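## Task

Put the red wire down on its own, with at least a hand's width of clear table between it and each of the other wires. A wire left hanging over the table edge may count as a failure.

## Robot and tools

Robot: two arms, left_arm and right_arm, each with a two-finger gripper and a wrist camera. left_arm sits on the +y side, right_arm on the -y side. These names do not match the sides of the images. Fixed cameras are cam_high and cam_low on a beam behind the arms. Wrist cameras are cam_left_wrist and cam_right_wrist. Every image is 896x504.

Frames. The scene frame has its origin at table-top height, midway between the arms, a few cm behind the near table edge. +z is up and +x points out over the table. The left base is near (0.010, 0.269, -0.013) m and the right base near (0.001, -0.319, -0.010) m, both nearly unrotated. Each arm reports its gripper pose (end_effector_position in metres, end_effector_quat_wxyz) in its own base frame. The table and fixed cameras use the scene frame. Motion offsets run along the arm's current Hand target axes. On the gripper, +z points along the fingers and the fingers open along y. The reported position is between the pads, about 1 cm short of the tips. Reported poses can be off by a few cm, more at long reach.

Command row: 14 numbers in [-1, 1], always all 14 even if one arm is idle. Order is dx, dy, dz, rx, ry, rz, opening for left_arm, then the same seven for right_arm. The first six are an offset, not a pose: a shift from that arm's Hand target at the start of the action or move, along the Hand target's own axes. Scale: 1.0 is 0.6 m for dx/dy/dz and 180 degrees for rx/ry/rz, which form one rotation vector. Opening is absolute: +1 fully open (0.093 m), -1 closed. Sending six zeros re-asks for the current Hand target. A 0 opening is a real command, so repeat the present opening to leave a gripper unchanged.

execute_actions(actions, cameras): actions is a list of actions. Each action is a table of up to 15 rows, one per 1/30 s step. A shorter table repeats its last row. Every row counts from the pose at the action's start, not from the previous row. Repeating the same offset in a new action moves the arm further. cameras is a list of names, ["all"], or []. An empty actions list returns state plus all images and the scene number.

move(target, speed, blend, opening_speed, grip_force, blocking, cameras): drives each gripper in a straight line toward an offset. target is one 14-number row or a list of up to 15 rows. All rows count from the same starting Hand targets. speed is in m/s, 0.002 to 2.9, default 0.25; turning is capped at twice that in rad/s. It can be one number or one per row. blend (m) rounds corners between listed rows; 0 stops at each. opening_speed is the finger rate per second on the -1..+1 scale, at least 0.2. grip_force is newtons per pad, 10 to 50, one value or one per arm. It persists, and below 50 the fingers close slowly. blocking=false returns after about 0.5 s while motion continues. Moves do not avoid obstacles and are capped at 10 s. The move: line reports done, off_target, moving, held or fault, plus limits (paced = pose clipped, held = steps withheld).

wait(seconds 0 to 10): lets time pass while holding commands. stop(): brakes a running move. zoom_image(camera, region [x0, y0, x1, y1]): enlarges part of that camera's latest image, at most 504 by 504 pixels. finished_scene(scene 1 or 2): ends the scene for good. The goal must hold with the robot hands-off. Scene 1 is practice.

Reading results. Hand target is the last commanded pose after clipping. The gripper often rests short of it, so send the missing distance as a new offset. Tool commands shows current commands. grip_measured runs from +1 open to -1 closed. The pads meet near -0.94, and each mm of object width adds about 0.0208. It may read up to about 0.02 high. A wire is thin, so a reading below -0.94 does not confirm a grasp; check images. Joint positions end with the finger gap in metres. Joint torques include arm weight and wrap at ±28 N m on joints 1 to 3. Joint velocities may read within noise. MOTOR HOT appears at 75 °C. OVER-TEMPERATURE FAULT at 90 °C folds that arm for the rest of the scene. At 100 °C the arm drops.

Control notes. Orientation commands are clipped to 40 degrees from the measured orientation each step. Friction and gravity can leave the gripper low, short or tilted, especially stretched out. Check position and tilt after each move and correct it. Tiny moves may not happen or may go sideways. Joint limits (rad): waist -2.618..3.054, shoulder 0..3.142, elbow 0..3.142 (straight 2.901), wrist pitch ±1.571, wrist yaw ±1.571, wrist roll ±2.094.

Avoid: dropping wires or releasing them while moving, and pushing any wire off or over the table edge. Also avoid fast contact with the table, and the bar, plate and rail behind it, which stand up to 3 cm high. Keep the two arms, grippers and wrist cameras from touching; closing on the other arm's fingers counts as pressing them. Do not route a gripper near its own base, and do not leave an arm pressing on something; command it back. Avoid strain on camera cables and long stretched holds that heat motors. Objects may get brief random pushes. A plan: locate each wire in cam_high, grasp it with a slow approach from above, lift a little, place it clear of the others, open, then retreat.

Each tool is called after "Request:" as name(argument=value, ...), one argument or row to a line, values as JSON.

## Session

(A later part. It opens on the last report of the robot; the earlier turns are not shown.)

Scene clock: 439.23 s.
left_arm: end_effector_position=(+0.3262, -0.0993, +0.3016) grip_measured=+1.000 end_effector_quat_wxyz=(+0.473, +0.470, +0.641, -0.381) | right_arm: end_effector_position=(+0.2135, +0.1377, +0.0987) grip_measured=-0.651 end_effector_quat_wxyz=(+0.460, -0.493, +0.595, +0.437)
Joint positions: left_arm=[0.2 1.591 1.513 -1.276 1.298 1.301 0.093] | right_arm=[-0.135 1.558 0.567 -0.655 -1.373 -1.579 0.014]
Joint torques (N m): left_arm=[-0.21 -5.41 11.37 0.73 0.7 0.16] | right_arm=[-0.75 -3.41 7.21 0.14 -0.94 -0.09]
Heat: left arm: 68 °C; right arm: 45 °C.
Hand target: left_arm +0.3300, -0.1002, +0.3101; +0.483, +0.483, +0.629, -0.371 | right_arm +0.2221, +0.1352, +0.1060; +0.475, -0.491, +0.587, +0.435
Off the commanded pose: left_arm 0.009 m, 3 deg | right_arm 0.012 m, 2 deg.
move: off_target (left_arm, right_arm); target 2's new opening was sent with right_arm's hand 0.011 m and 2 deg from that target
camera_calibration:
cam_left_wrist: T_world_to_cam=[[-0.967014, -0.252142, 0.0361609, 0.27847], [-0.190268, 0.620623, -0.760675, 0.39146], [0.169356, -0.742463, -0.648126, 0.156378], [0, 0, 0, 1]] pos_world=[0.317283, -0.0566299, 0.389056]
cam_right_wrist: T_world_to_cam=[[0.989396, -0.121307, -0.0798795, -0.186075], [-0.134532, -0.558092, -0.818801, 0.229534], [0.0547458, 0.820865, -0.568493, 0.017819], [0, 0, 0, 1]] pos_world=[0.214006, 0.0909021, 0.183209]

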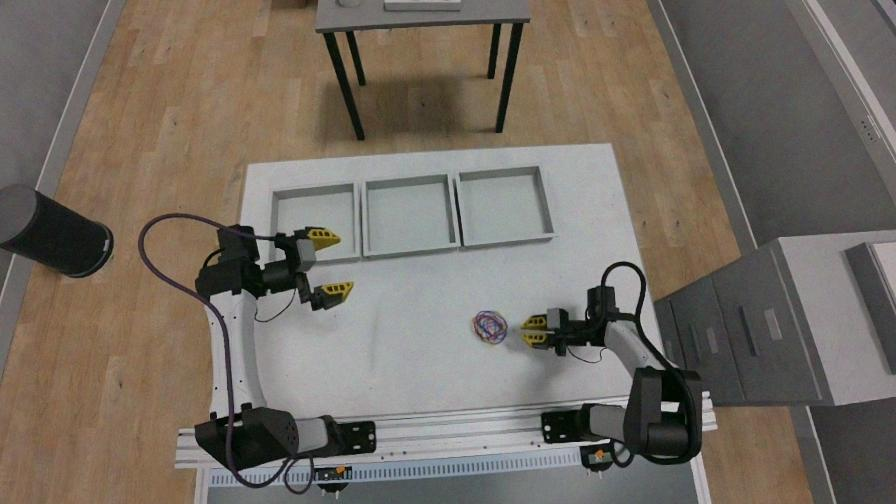

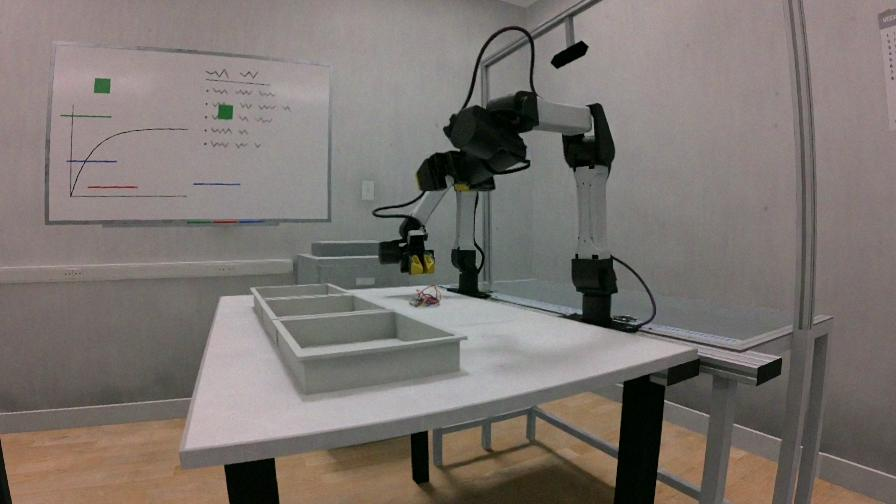

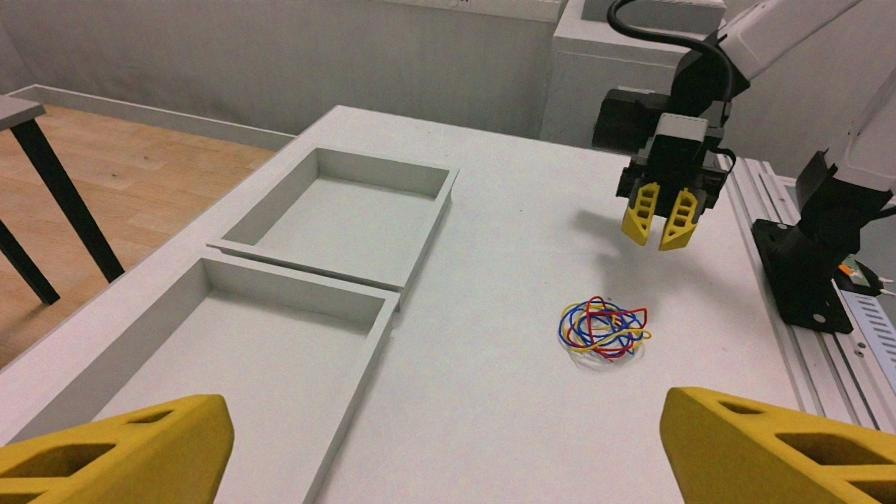

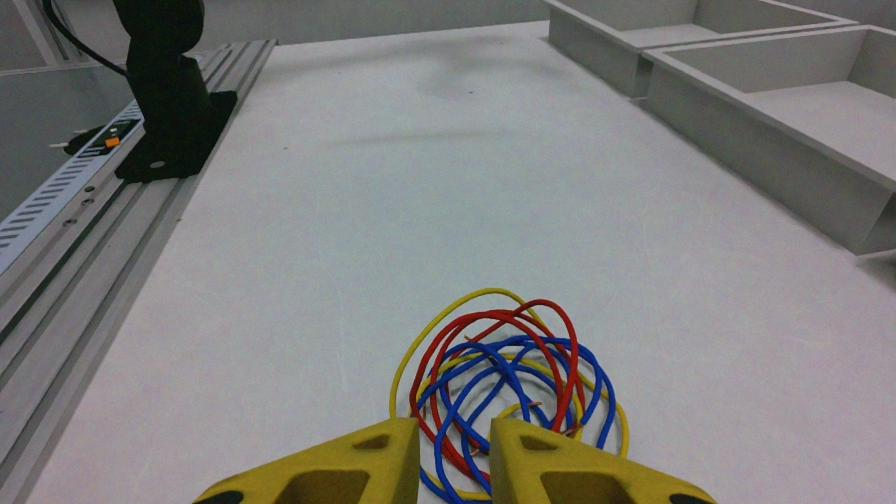

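Request:
move(
  target=[
    [0,0,0,0,0,0,1.0, -0.0657, 0.003, -0.0114, 0,0,0, -0.65],
    [0,0,0,0,0,0,1.0, -0.0453, 0.0027, 0.1252, 0.2338,0.3972,0.2563, -0.65],
  ],
  cameras=["all"],
  speed=0.2,
  blend=[0.02, 0],
)

Request:
zoom_image(
  camera="cam_right_wrist",
  region=[220, 204, 520, 504],
)

Request:
zoom_image(
  camera="cam_left_wrist",
  region=[490, 190, 720, 420],
)

Scene clock: 552.07 s.
left_arm: end_effector_position=(+0.3262, -0.0993, +0.3016) grip_measured=+1.000 end_effector_quat_wxyz=(+0.473, +0.470, +0.641, -0.381) | right_arm: end_effector_position=(+0.2274, +0.2100, +0.1153) grip_measured=-0.651 end_effector_quat_wxyz=(-0.008, -0.209, +0.978, +0.003)
Joint positions: left_arm=[0.2 1.591 1.513 -1.276 1.298 1.301 0.093] | right_arm=[0.738 1.724 1.417 -1.274 -0.014 0.316 0.014]
Joint torques (N m): left_arm=[-0.24 -5.24 11.4 0.72 0.69 0.21] | right_arm=[0.77 -5.93 8.94 0.22 0.21 0.16]
Heat: left arm: 71 °C; right arm: 46 °C.
Hand target: left_arm +0.3300, -0.1002, +0.3101; +0.483, +0.483, +0.629, -0.371 | right_arm +0.2322, +0.2132, +0.1200; +0.000, -0.208, +0.978, +0.000
Off the commanded pose: left_arm 0.009 m, 3 deg | right_arm 0.007 m, 1 deg.
move: off_target (left_arm)
camera_calibration:
cam_left_wrist: T_world_to_cam=[[-0.967014, -0.252142, 0.0361609, 0.27847], [-0.190268, 0.620623, -0.760675, 0.39146], [0.169356, -0.742463, -0.648126, 0.156378], [0, 0, 0, 1]] pos_world=[0.317283, -0.0566299, 0.389056]
cam_right_wrist: T_world_to_cam=[[0.398318, -0.916948, -0.0234501, 0.105125], [-0.831871, -0.371896, 0.411927, 0.262915], [-0.386437, -0.14457, -0.910915, 0.309648], [0, 0, 0, 1]] pos_world=[0.296498, 0.238937, 0.176227]

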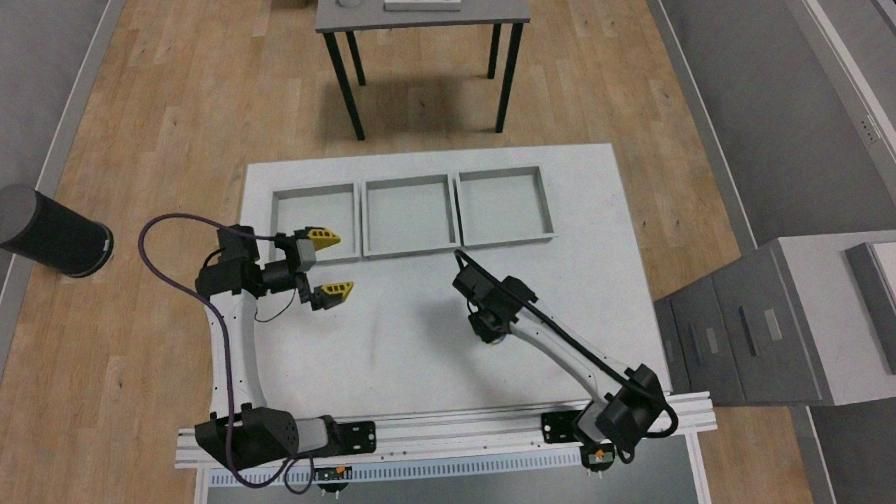

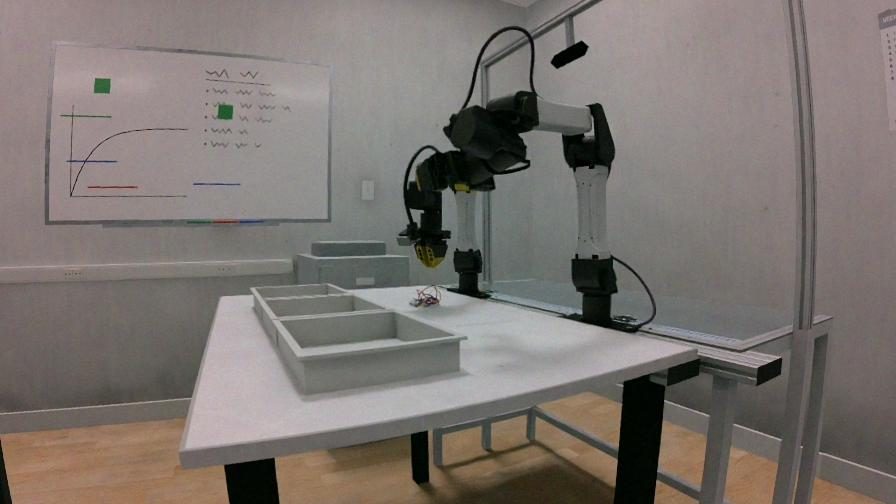

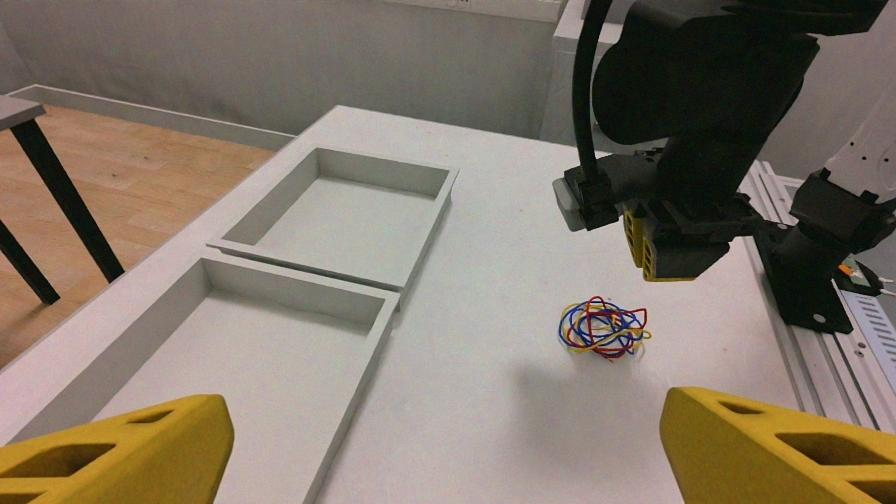

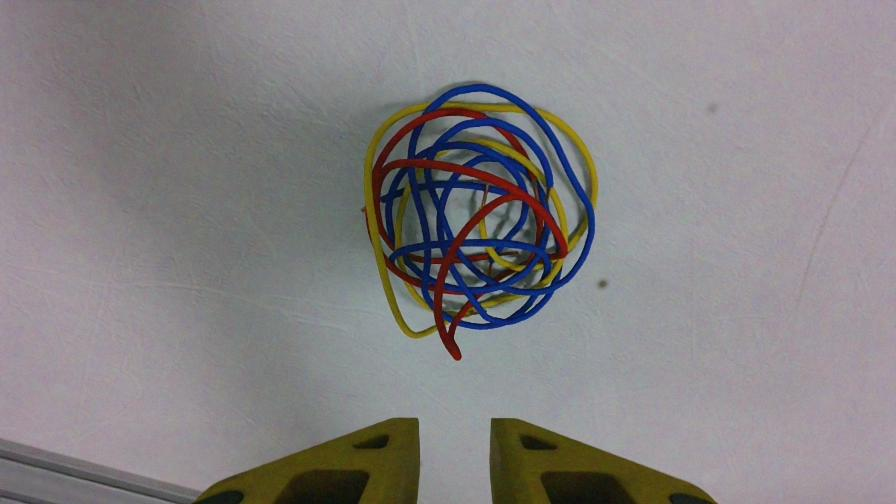

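Scaled by 1.680 from the camera's 896x504 image, which has a finer 1280x720 frame.

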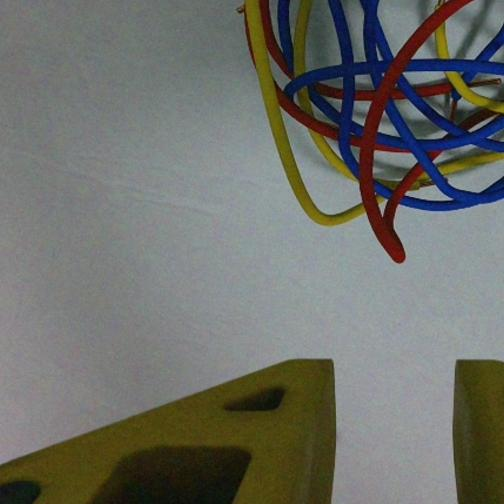

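Scaled by 2.191 from the camera's 896x504 image, which has a finer 1280x720 frame.

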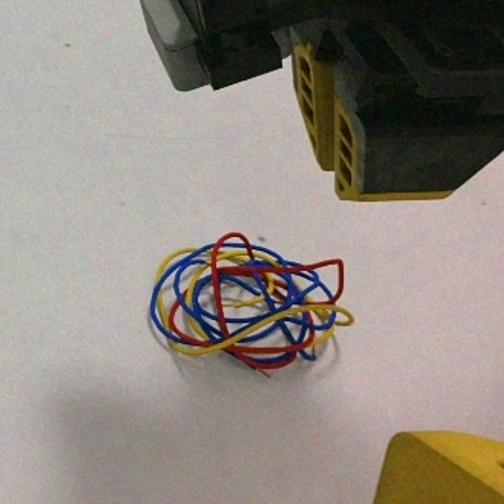

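Request:
move(
  target=[0,0,0,0,0,0,1.0, 0.0191, -0.0073, 0.0767, 0,0,0, -0.7],
  cameras=["cam_right_wrist","cam_left_wrist"],
  speed=0.1,
)

Request:
zoom_image(
  camera="cam_right_wrist",
  region=[298, 204, 598, 504],
)

Request:
zoom_image(
  camera="cam_left_wrist",
  region=[490, 190, 720, 420],
)

Scene clock: 570.47 s.
left_arm: end_effector_position=(+0.3262, -0.0993, +0.3016) grip_measured=+1.000 end_effector_quat_wxyz=(+0.473, +0.470, +0.641, -0.381) | right_arm: end_effector_position=(+0.2203, +0.2035, +0.0724) grip_measured=-0.699 end_effector_quat_wxyz=(-0.013, -0.209, +0.978, +0.000)
Joint positions: left_arm=[0.2 1.591 1.513 -1.276 1.298 1.301 0.093] | right_arm=[0.738 1.724 1.245 -1.114 -0.014 0.317 0.012]
Joint torques (N m): left_arm=[-0.2 -5.41 11.32 0.72 0.66 0.21] | right_arm=[0.64 -7.6 5.68 0.47 0.18 0.11]
Heat: left arm: 71 °C; right arm: 45 °C.
Hand target: left_arm +0.3300, -0.1002, +0.3101; +0.483, +0.483, +0.629, -0.371 | right_arm +0.2235, +0.2045, +0.0740; +0.000, -0.208, +0.978, +0.000
Off the commanded pose: left_arm 0.009 m, 3 deg | right_arm 0.004 m, 2 deg.
move: off_target (left_arm)
camera_calibration:
cam_left_wrist: T_world_to_cam=[[-0.967014, -0.252142, 0.0361609, 0.27847], [-0.190268, 0.620623, -0.760675, 0.39146], [0.169356, -0.742463, -0.648126, 0.156378], [0, 0, 0, 1]] pos_world=[0.317283, -0.0566299, 0.389056]
cam_right_wrist: T_world_to_cam=[[0.397726, -0.917298, -0.0194482, 0.101041], [-0.828273, -0.368083, 0.422468, 0.269917], [-0.394687, -0.151918, -0.906169, 0.269889], [0, 0, 0, 1]] pos_world=[0.2899, 0.233037, 0.132499]
Images, in order (width x height): cam_left_wrist 896x504, cam_right_wrist 896x504.

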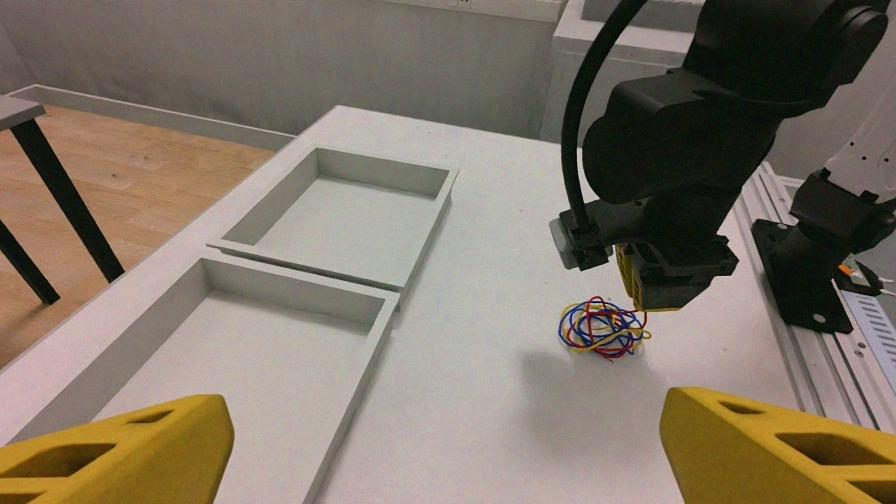

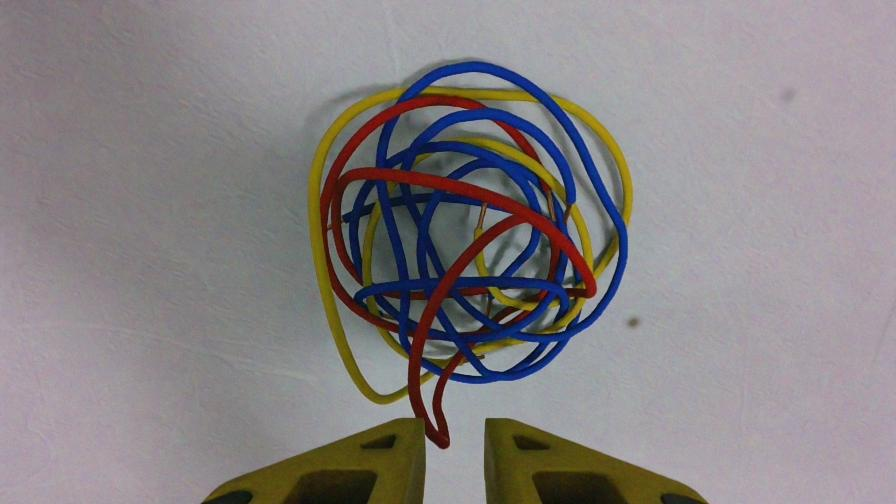

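Scaled by 1.680 from the camera's 896x504 image, which has a finer 1280x720 frame.

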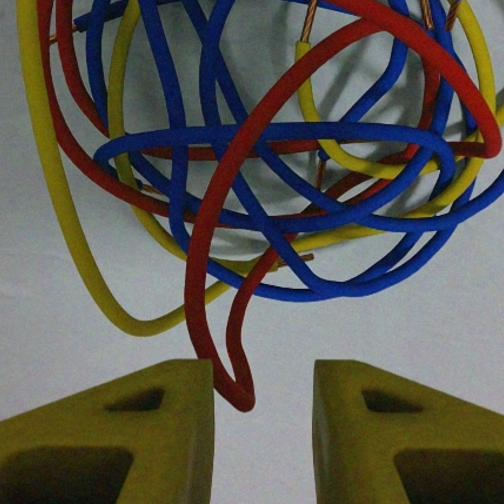

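Scaled by 2.191 from the camera's 896x504 image, which has a finer 1280x720 frame.

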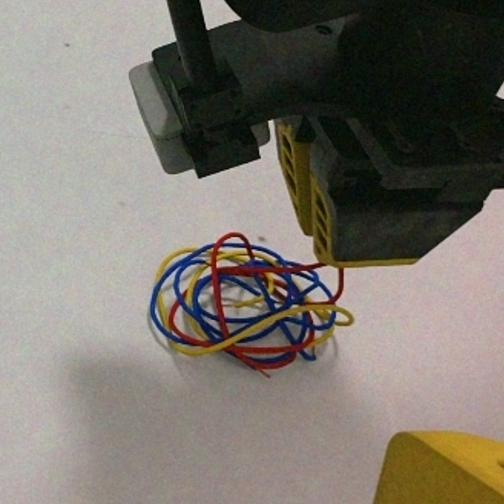

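Request:
move(
  target=[
    [0,0,0,0,0,0,1.0, 0, 0.0055, 0, 0,0,0, -0.68],
    [0,0,0,0,0,0,1.0, 0, 0.0055, 0.0308, 0,0,0, -0.68],
  ],
  cameras=["cam_right_wrist"],
  speed=0.04,
)

Request:
zoom_image(
  camera="cam_right_wrist",
  region=[298, 204, 598, 504],
)

Scene clock: 582.90 s.
left_arm: end_effector_position=(+0.3262, -0.0993, +0.3016) grip_measured=+1.000 end_effector_quat_wxyz=(+0.473, +0.470, +0.641, -0.381) | right_arm: end_effector_position=(+0.2203, +0.2067, +0.0602) grip_measured=-0.681 end_effector_quat_wxyz=(-0.004, -0.209, +0.978, +0.006)
Joint positions: left_arm=[0.2 1.591 1.513 -1.276 1.298 1.301 0.093] | right_arm=[0.746 1.724 1.195 -1.042 -0.014 0.325 0.012]
Joint torques (N m): left_arm=[-0.12 -5.44 11.4 0.69 0.72 0.19] | right_arm=[0.7 -5.7 5.81 0.46 0.19 0.12]
Heat: left arm: 71 °C; right arm: 45 °C.
Hand target: left_arm +0.3300, -0.1002, +0.3101; +0.483, +0.483, +0.629, -0.371 | right_arm +0.2222, +0.2075, +0.0555; +0.000, -0.208, +0.978, +0.000
Off the commanded pose: left_arm 0.009 m, 3 deg | right_arm 0.005 m, 1 deg.
move: off_target (left_arm)
camera_calibration:
cam_right_wrist: T_world_to_cam=[[0.397462, -0.91724, -0.0263637, 0.104114], [-0.835467, -0.373611, 0.403002, 0.280185], [-0.379499, -0.138152, -0.914819, 0.253735], [0, 0, 0, 1]] pos_world=[0.288996, 0.235232, 0.121951]
Images, in order (width x height): cam_right_wrist 896x504.

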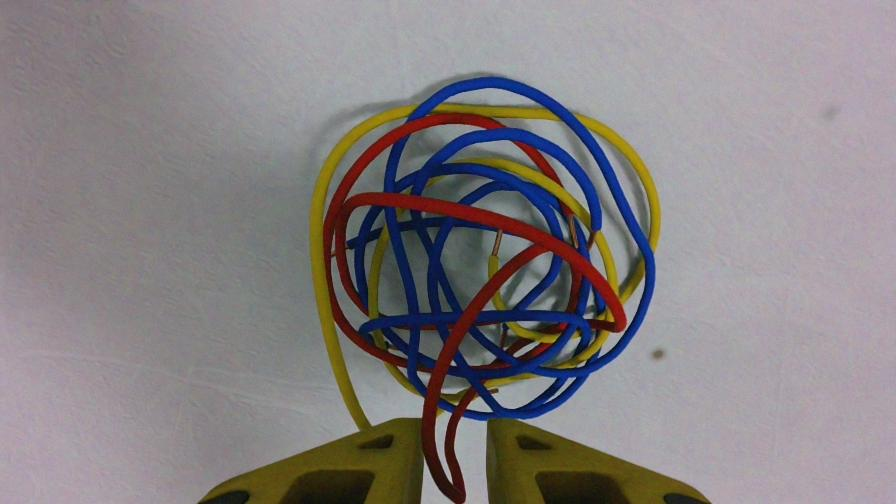

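Scaled by 1.680 from the camera's 896x504 image, which has a finer 1280x720 frame.

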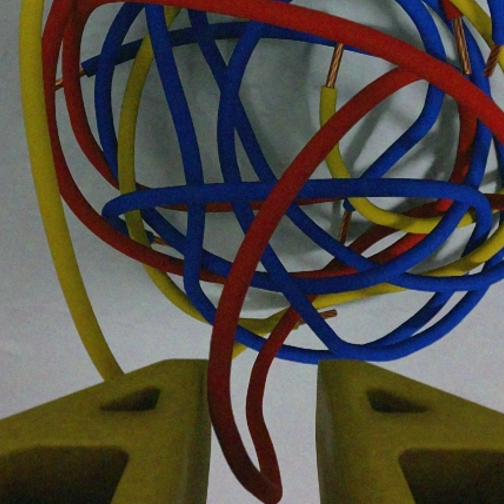

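Request:
move(
  target=[
    [0,0,0,0,0,0,1.0, 0, 0, 0, 0,0,0, -1],
    [0,0,0,0,0,0,1.0, 0, 0, -0.06, 0,0,0, -1],
  ],
  cameras=["cam_right_wrist","cam_low","cam_left_wrist"],
  speed=0.05,
  opening_speed=0.5,
)

Request:
zoom_image(
  camera="cam_right_wrist",
  region=[298, 204, 598, 504],
)

Request:
zoom_image(
  camera="cam_low",
  region=[370, 220, 490, 330],
)

Request:
zoom_image(
  camera="cam_left_wrist",
  region=[490, 190, 720, 420],
)

Scene clock: 595.67 s.
left_arm: end_effector_position=(+0.3262, -0.0993, +0.3016) grip_measured=+1.000 end_effector_quat_wxyz=(+0.473, +0.470, +0.641, -0.381) | right_arm: end_effector_position=(+0.2166, +0.2031, +0.0782) grip_measured=-0.984 end_effector_quat_wxyz=(-0.021, -0.209, +0.978, -0.005)
Joint positions: left_arm=[0.2 1.591 1.513 -1.276 1.298 1.301 0.093] | right_arm=[0.746 1.724 1.268 -1.155 -0.013 0.325 0]
Joint torques (N m): left_arm=[-0.05 -5.39 11.41 0.71 0.73 0.2] | right_arm=[0.76 -8.43 8.64 0.1 0.22 0.14]
Heat: left arm: 72 °C; right arm: 44 °C.
Hand target: left_arm +0.3300, -0.1002, +0.3101; +0.483, +0.483, +0.629, -0.371 | right_arm +0.2221, +0.2075, +0.0915; +0.000, -0.208, +0.978, +0.000
Off the commanded pose: left_arm 0.009 m, 3 deg | right_arm 0.015 m, 2 deg.
move: off_target (left_arm, right_arm)
camera_calibration:
cam_left_wrist: T_world_to_cam=[[-0.967014, -0.252142, 0.0361609, 0.27847], [-0.190268, 0.620623, -0.760675, 0.39146], [0.169356, -0.742463, -0.648126, 0.156378], [0, 0, 0, 1]] pos_world=[0.317283, -0.0566299, 0.389056]
cam_right_wrist: T_world_to_cam=[[0.396856, -0.917795, -0.0125863, 0.102022], [-0.823128, -0.361922, 0.437577, 0.260633], [-0.406161, -0.163295, -0.899093, 0.27786], [0, 0, 0, 1]] pos_world=[0.286902, 0.233337, 0.137059]
Images, in order (width x height): cam_low 896x504, cam_left_wrist 896x504, cam_right_wrist 896x504.

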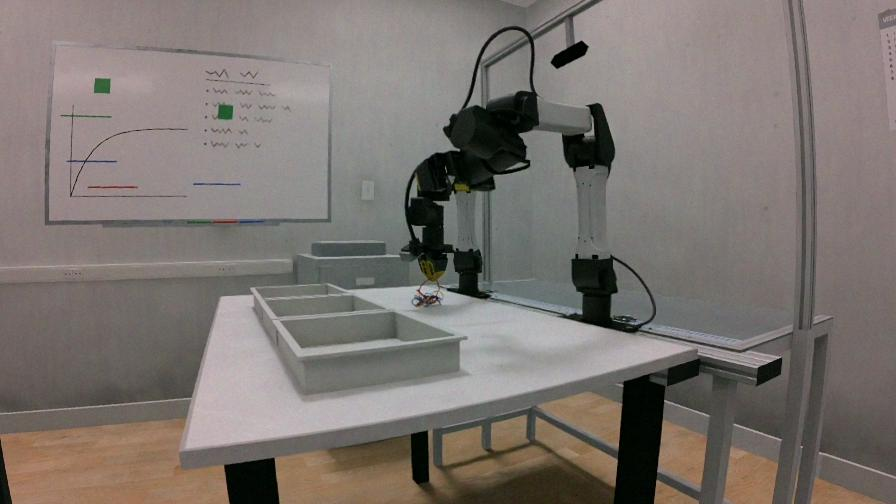

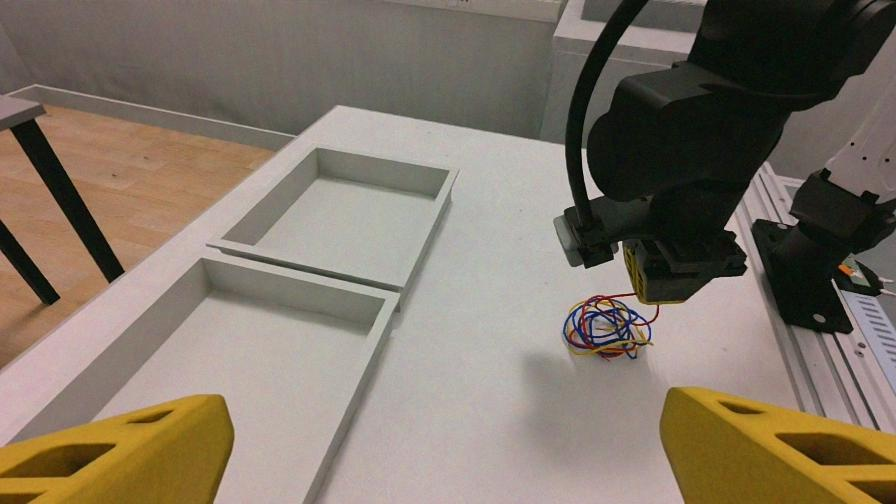

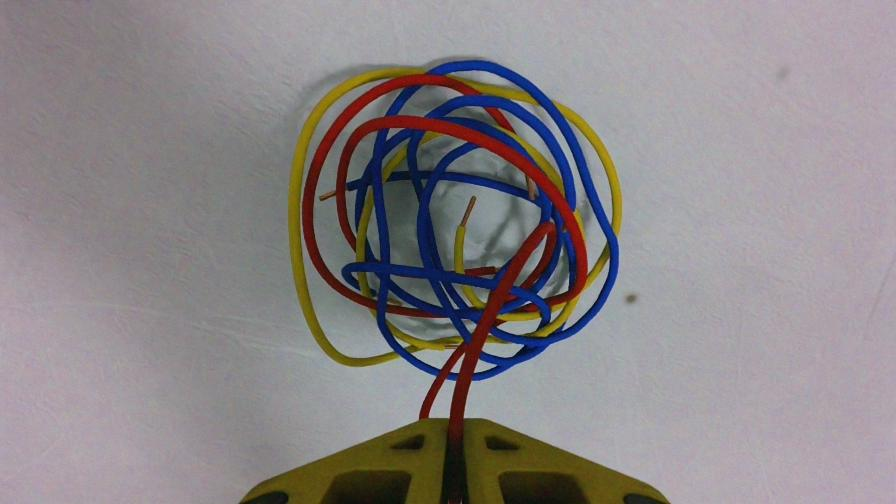

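Scaled by 1.680 from the camera's 896x504 image, which has a finer 1280x720 frame.

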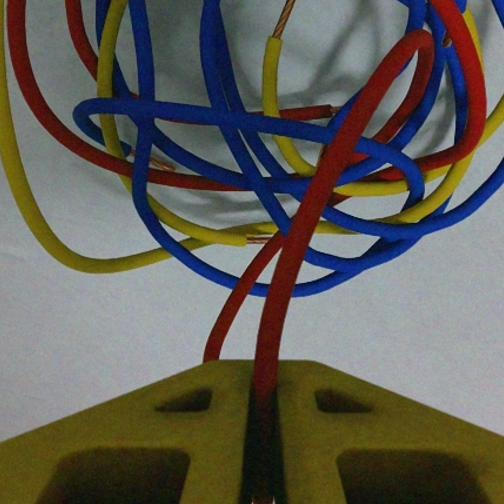

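Scaled by 4.200 from the camera's 896x504 image, which has a finer 1280x720 frame.

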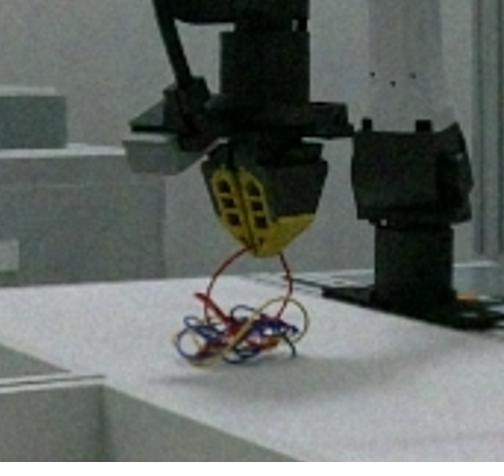

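Scaled by 2.191 from the camera's 896x504 image, which has a finer 1280x720 frame.

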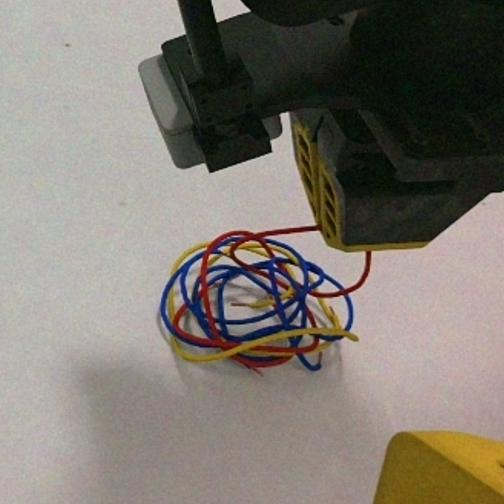

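Request:
move(
  target=[0.2202,-0.1428,0.1443,0,0,0,0.0, 0, 0, -0.1, 0,0,0, -1],
  cameras=["cam_right_wrist","cam_low","cam_left_wrist"],
  speed=[0.15,0.05],
)

Request:
zoom_image(
  camera="cam_low",
  region=[370, 220, 490, 330],
)

speed must be one number or a list of one number, got a list of 2; nothing of the call was run

Scaled by 4.200 from the camera's 896x504 image, which has a finer 1280x720 frame.

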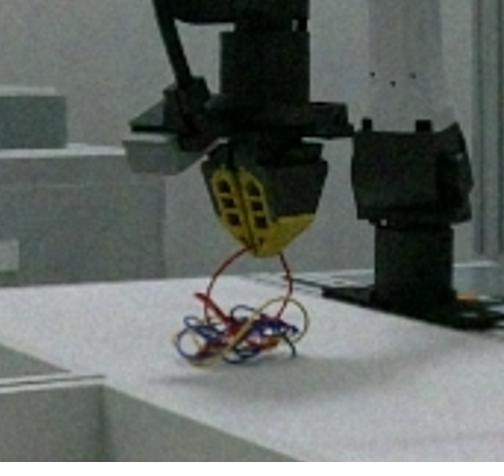

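Request:
move(
  target=[0.2202,-0.1428,0.1443,0,0,0,0.0, 0, 0, -0.1, 0,0,0, -1],
  cameras=["cam_right_wrist","cam_low","cam_left_wrist"],
  speed=0.12,
)

Request:
zoom_image(
  camera="cam_low",
  region=[370, 220, 490, 330],
)

Scene clock: 619.57 s.
left_arm: end_effector_position=(+0.2621, -0.1687, +0.1593) grip_measured=+0.003 end_effector_quat_wxyz=(+0.477, +0.480, +0.633, -0.376) | right_arm: end_effector_position=(+0.2187, +0.2052, +0.1346) grip_measured=-0.984 end_effector_quat_wxyz=(-0.026, -0.208, +0.978, -0.008)
Joint positions: left_arm=[-0.051 1.266 0.564 -0.031 1.169 0.674 0.045] | right_arm=[0.746 1.724 1.493 -1.392 -0.013 0.326 0]
Joint torques (N m): left_arm=[-0.35 -5.12 6.5 1.82 0.39 -0.1] | right_arm=[0.8 -9.29 8.65 0.14 0.11 0.12]
Heat: left arm: 71 °C; right arm: 47 °C.
Hand target: left_arm +0.2598, -0.1701, +0.1601; +0.483, +0.483, +0.629, -0.371 | right_arm +0.2221, +0.2075, +0.1515; +0.000, -0.208, +0.978, +0.000
Off the commanded pose: left_arm 0.003 m, 1 deg | right_arm 0.017 m, 3 deg.
move: off_target (right_arm)
camera_calibration:
cam_left_wrist: T_world_to_cam=[[-0.970854, -0.239422, 0.0109757, 0.211244], [-0.163214, 0.626907, -0.761806, 0.308306], [0.175512, -0.741393, -0.647712, 0.0219382], [0, 0, 0, 1]] pos_world=[0.251556, -0.126438, 0.24676]
cam_right_wrist: T_world_to_cam=[[0.396452, -0.918014, -0.00867699, 0.10336], [-0.819411, -0.3581, 0.447583, 0.235538], [-0.413995, -0.170335, -0.8942, 0.332317], [0, 0, 0, 1]] pos_world=[0.289603, 0.235837, 0.192632]
Images, in order (width x height): cam_low 896x504, cam_left_wrist 896x504, cam_right_wrist 896x504.

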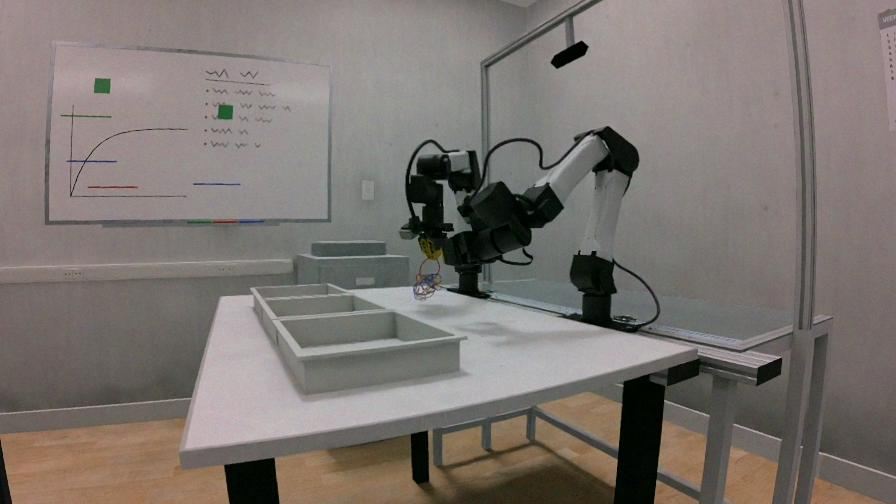

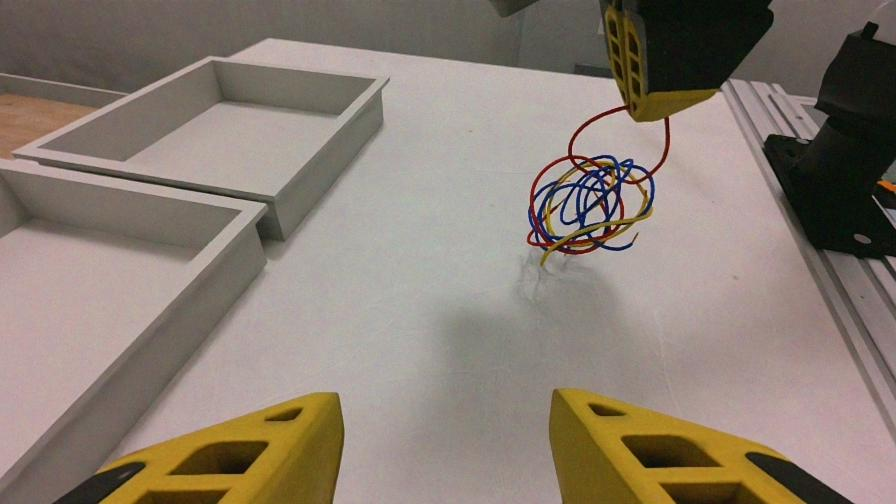

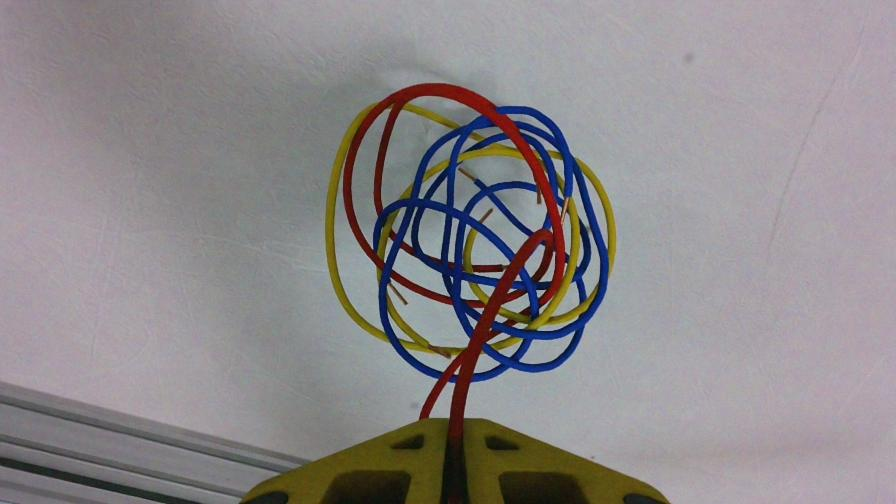

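Scaled by 4.200 from the camera's 896x504 image, which has a finer 1280x720 frame.

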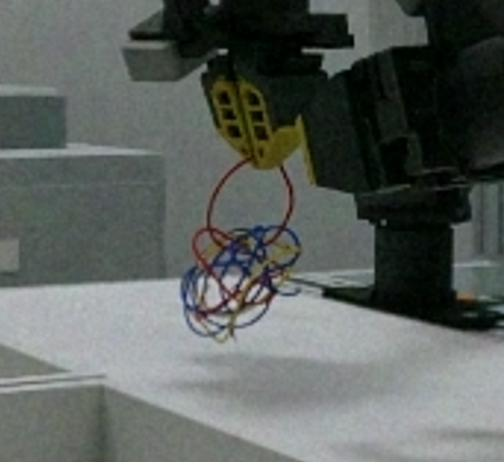

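Request:
zoom_image(
  camera="cam_left_wrist",
  region=[510, 90, 690, 290],
)

Scaled by 2.520 from the camera's 896x504 image, which has a finer 1280x720 frame.

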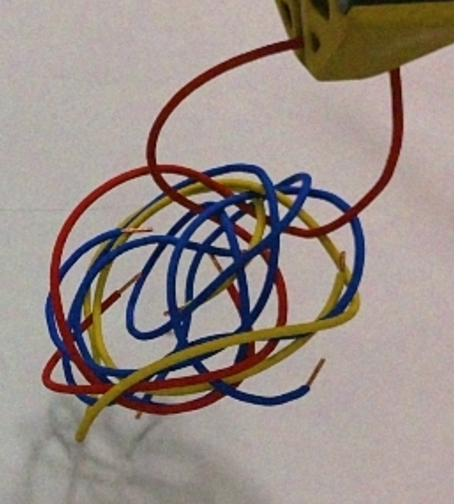

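Request:
move(
  target=[0,0,0,0,0,0,-0.5, 0, 0, -0.05, 0,0,0, -1],
  cameras=["cam_low","cam_left_wrist"],
  speed=0.06,
)

Request:
zoom_image(
  camera="cam_low",
  region=[370, 220, 490, 330],
)

Request:
zoom_image(
  camera="cam_left_wrist",
  region=[510, 40, 690, 240],
)

Scene clock: 661.10 s.
left_arm: end_effector_position=(+0.2623, -0.1687, +0.1594) grip_measured=-0.497 end_effector_quat_wxyz=(+0.477, +0.480, +0.633, -0.376) | right_arm: end_effector_position=(+0.2198, +0.2062, +0.1696) grip_measured=-0.984 end_effector_quat_wxyz=(-0.018, -0.208, +0.978, -0.003)
Joint positions: left_arm=[-0.051 1.266 0.564 -0.03 1.169 0.672 0.021] | right_arm=[0.746 1.724 1.633 -1.514 -0.013 0.326 0]
Joint torques (N m): left_arm=[-0.43 -5.22 6.5 1.83 0.37 -0.1] | right_arm=[0.76 -7.75 8.77 0.16 0.2 0.19]
Heat: left arm: 64 °C; right arm: 49 °C.
Hand target: left_arm +0.2598, -0.1701, +0.1601; +0.482, +0.483, +0.629, -0.371 | right_arm +0.2221, +0.2075, +0.1815; +0.000, -0.208, +0.978, +0.000
Off the commanded pose: left_arm 0.003 m, 1 deg | right_arm 0.012 m, 2 deg.
move: off_target (right_arm)
camera_calibration:
cam_left_wrist: T_world_to_cam=[[-0.970695, -0.240082, 0.0105777, 0.211312], [-0.163296, 0.626664, -0.761989, 0.308432], [0.176311, -0.741386, -0.647504, 0.021734], [0, 0, 0, 1]] pos_world=[0.251654, -0.126438, 0.24686]
Images, in order (width x height): cam_low 896x504, cam_left_wrist 896x504.

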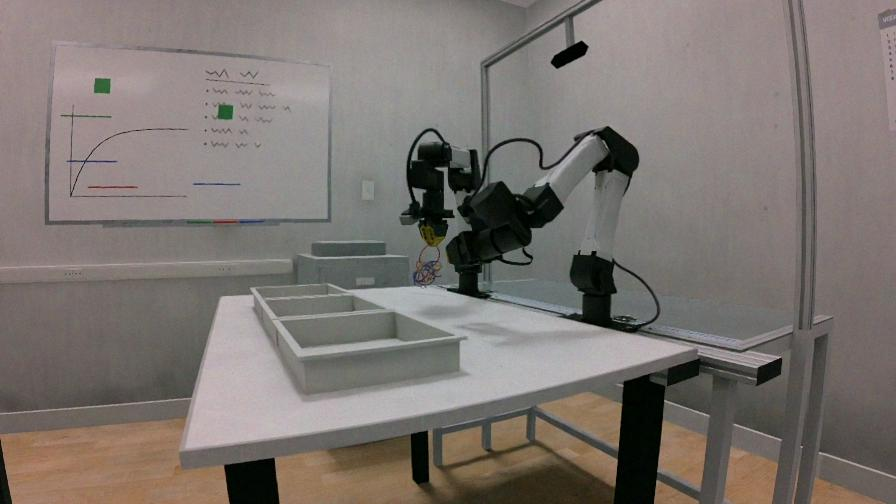

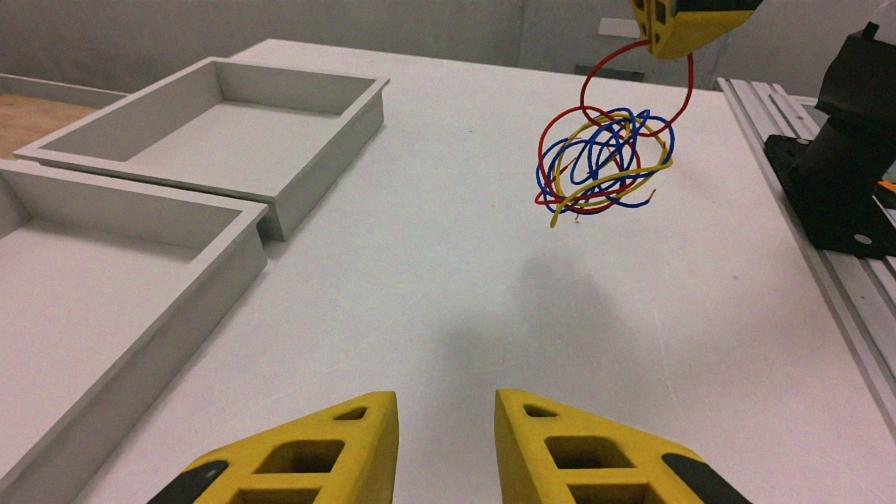

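Scaled by 4.200 from the camera's 896x504 image, which has a finer 1280x720 frame.

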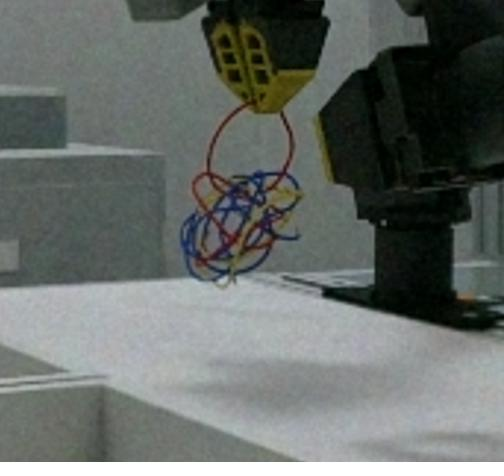

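Scaled by 2.520 from the camera's 896x504 image, which has a finer 1280x720 frame.

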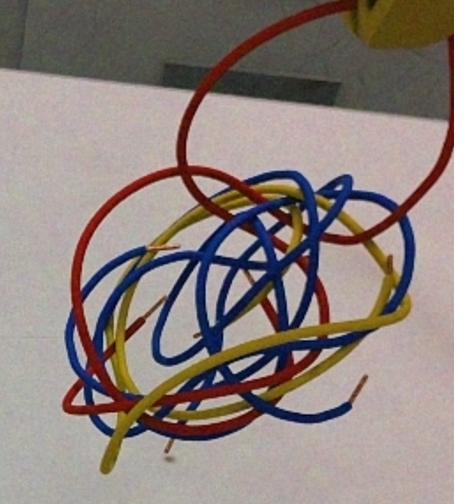

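Request:
move(
  target=[0.0851,-0.099,0.2632,0,0,0,-0.5, 0, 0, 0, 0,0,0, -1],
  cameras=["cam_low","cam_left_wrist","cam_right_wrist"],
  speed=0.15,
)

Request:
zoom_image(
  camera="cam_left_wrist",
  region=[300, 204, 650, 504],
)

Request:
zoom_image(
  camera="cam_low",
  region=[370, 220, 490, 330],
)

Scene clock: 680.07 s.
left_arm: end_effector_position=(+0.2333, -0.3159, +0.0649) grip_measured=-0.497 end_effector_quat_wxyz=(+0.471, +0.488, +0.633, -0.373) | right_arm: end_effector_position=(+0.2197, +0.2061, +0.1696) grip_measured=-0.984 end_effector_quat_wxyz=(-0.019, -0.208, +0.978, -0.003)
Joint positions: left_arm=[-0.687 1.816 0.4 1.071 0.61 0.19 0.021] | right_arm=[0.746 1.724 1.633 -1.515 -0.013 0.326 0]
Joint torques (N m): left_arm=[-0.46 -5.33 6.64 2.35 0.03 -0.12] | right_arm=[0.49 -8.06 8.81 0.14 0.21 0.13]
Heat: left arm: 62 °C; right arm: 49 °C.
Hand target: left_arm +0.2382, -0.3200, +0.0699; +0.483, +0.483, +0.629, -0.371 | right_arm +0.2221, +0.2075, +0.1815; +0.000, -0.208, +0.978, +0.000
Off the commanded pose: left_arm 0.008 m, 1 deg | right_arm 0.012 m, 2 deg.
move: off_target (right_arm)
camera_calibration:
cam_left_wrist: T_world_to_cam=[[-0.973208, -0.229861, 0.00554983, 0.152924], [-0.155872, 0.641819, -0.750848, 0.326261], [0.169028, -0.731596, -0.660452, -0.137818], [0, 0, 0, 1]] pos_world=[0.222977, -0.275076, 0.153101]
cam_right_wrist: T_world_to_cam=[[0.396544, -0.917903, -0.0143686, 0.104987], [-0.824956, -0.363169, 0.433077, 0.225758], [-0.402741, -0.159881, -0.901242, 0.360761], [0, 0, 0, 1]] pos_world=[0.289902, 0.236035, 0.228871]
Images, in order (width x height): cam_low 896x504, cam_left_wrist 896x504, cam_right_wrist 896x504.

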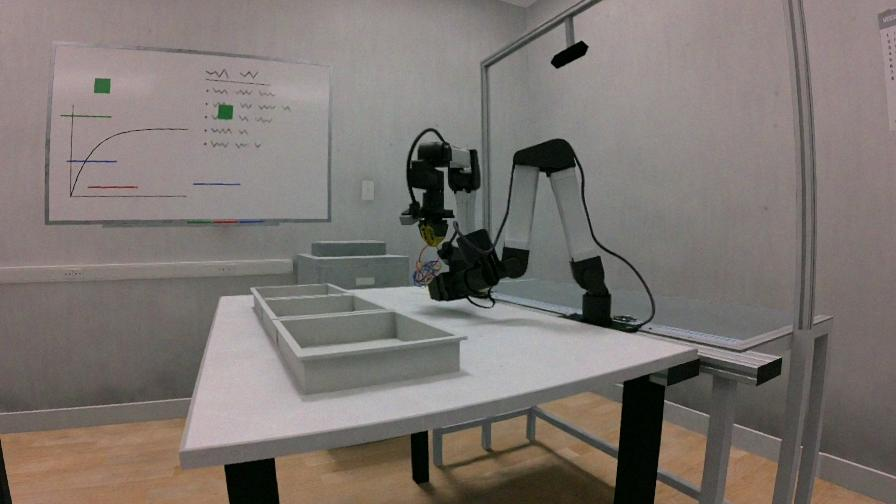

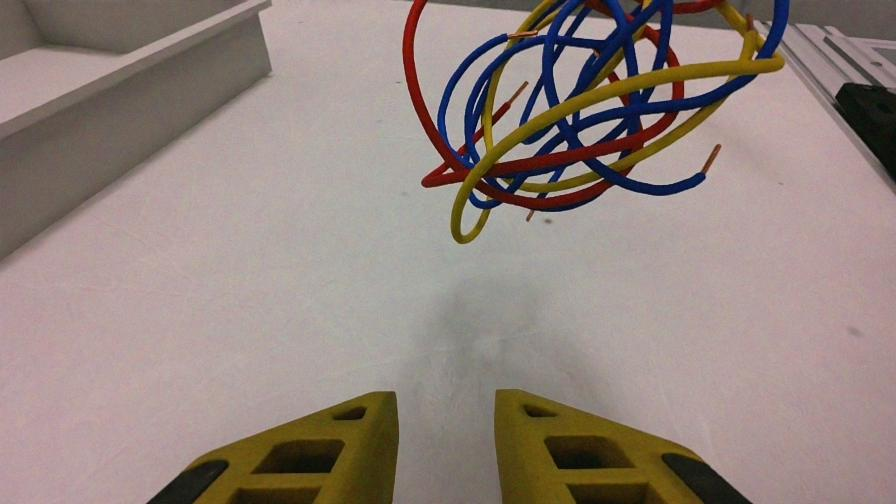

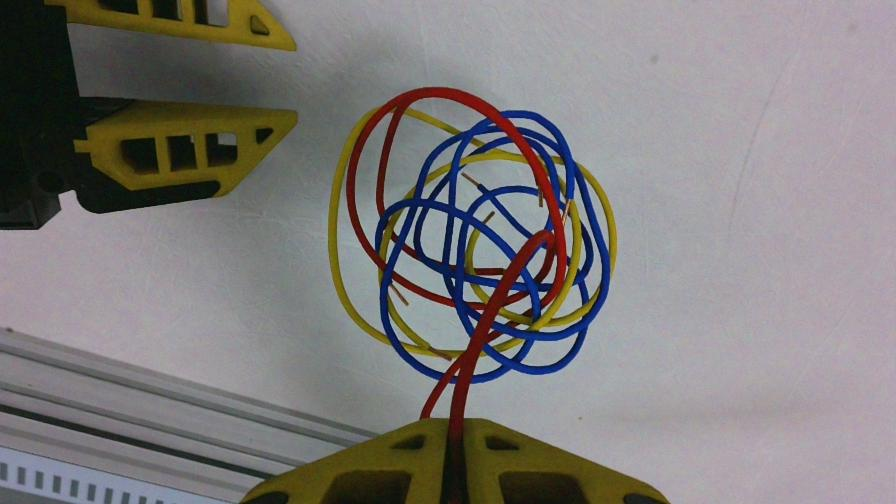

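Scaled by 1.440 from the camera's 896x504 image, which has a finer 1280x720 frame.

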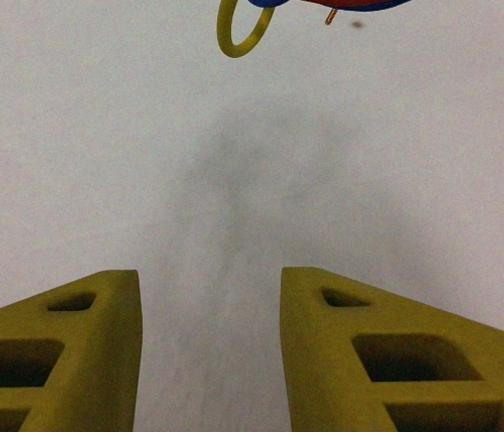

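Scaled by 4.200 from the camera's 896x504 image, which has a finer 1280x720 frame.

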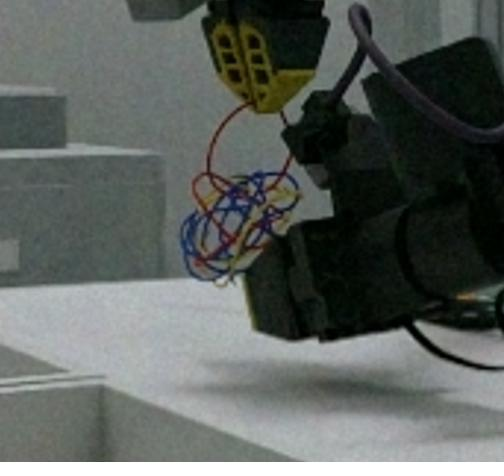

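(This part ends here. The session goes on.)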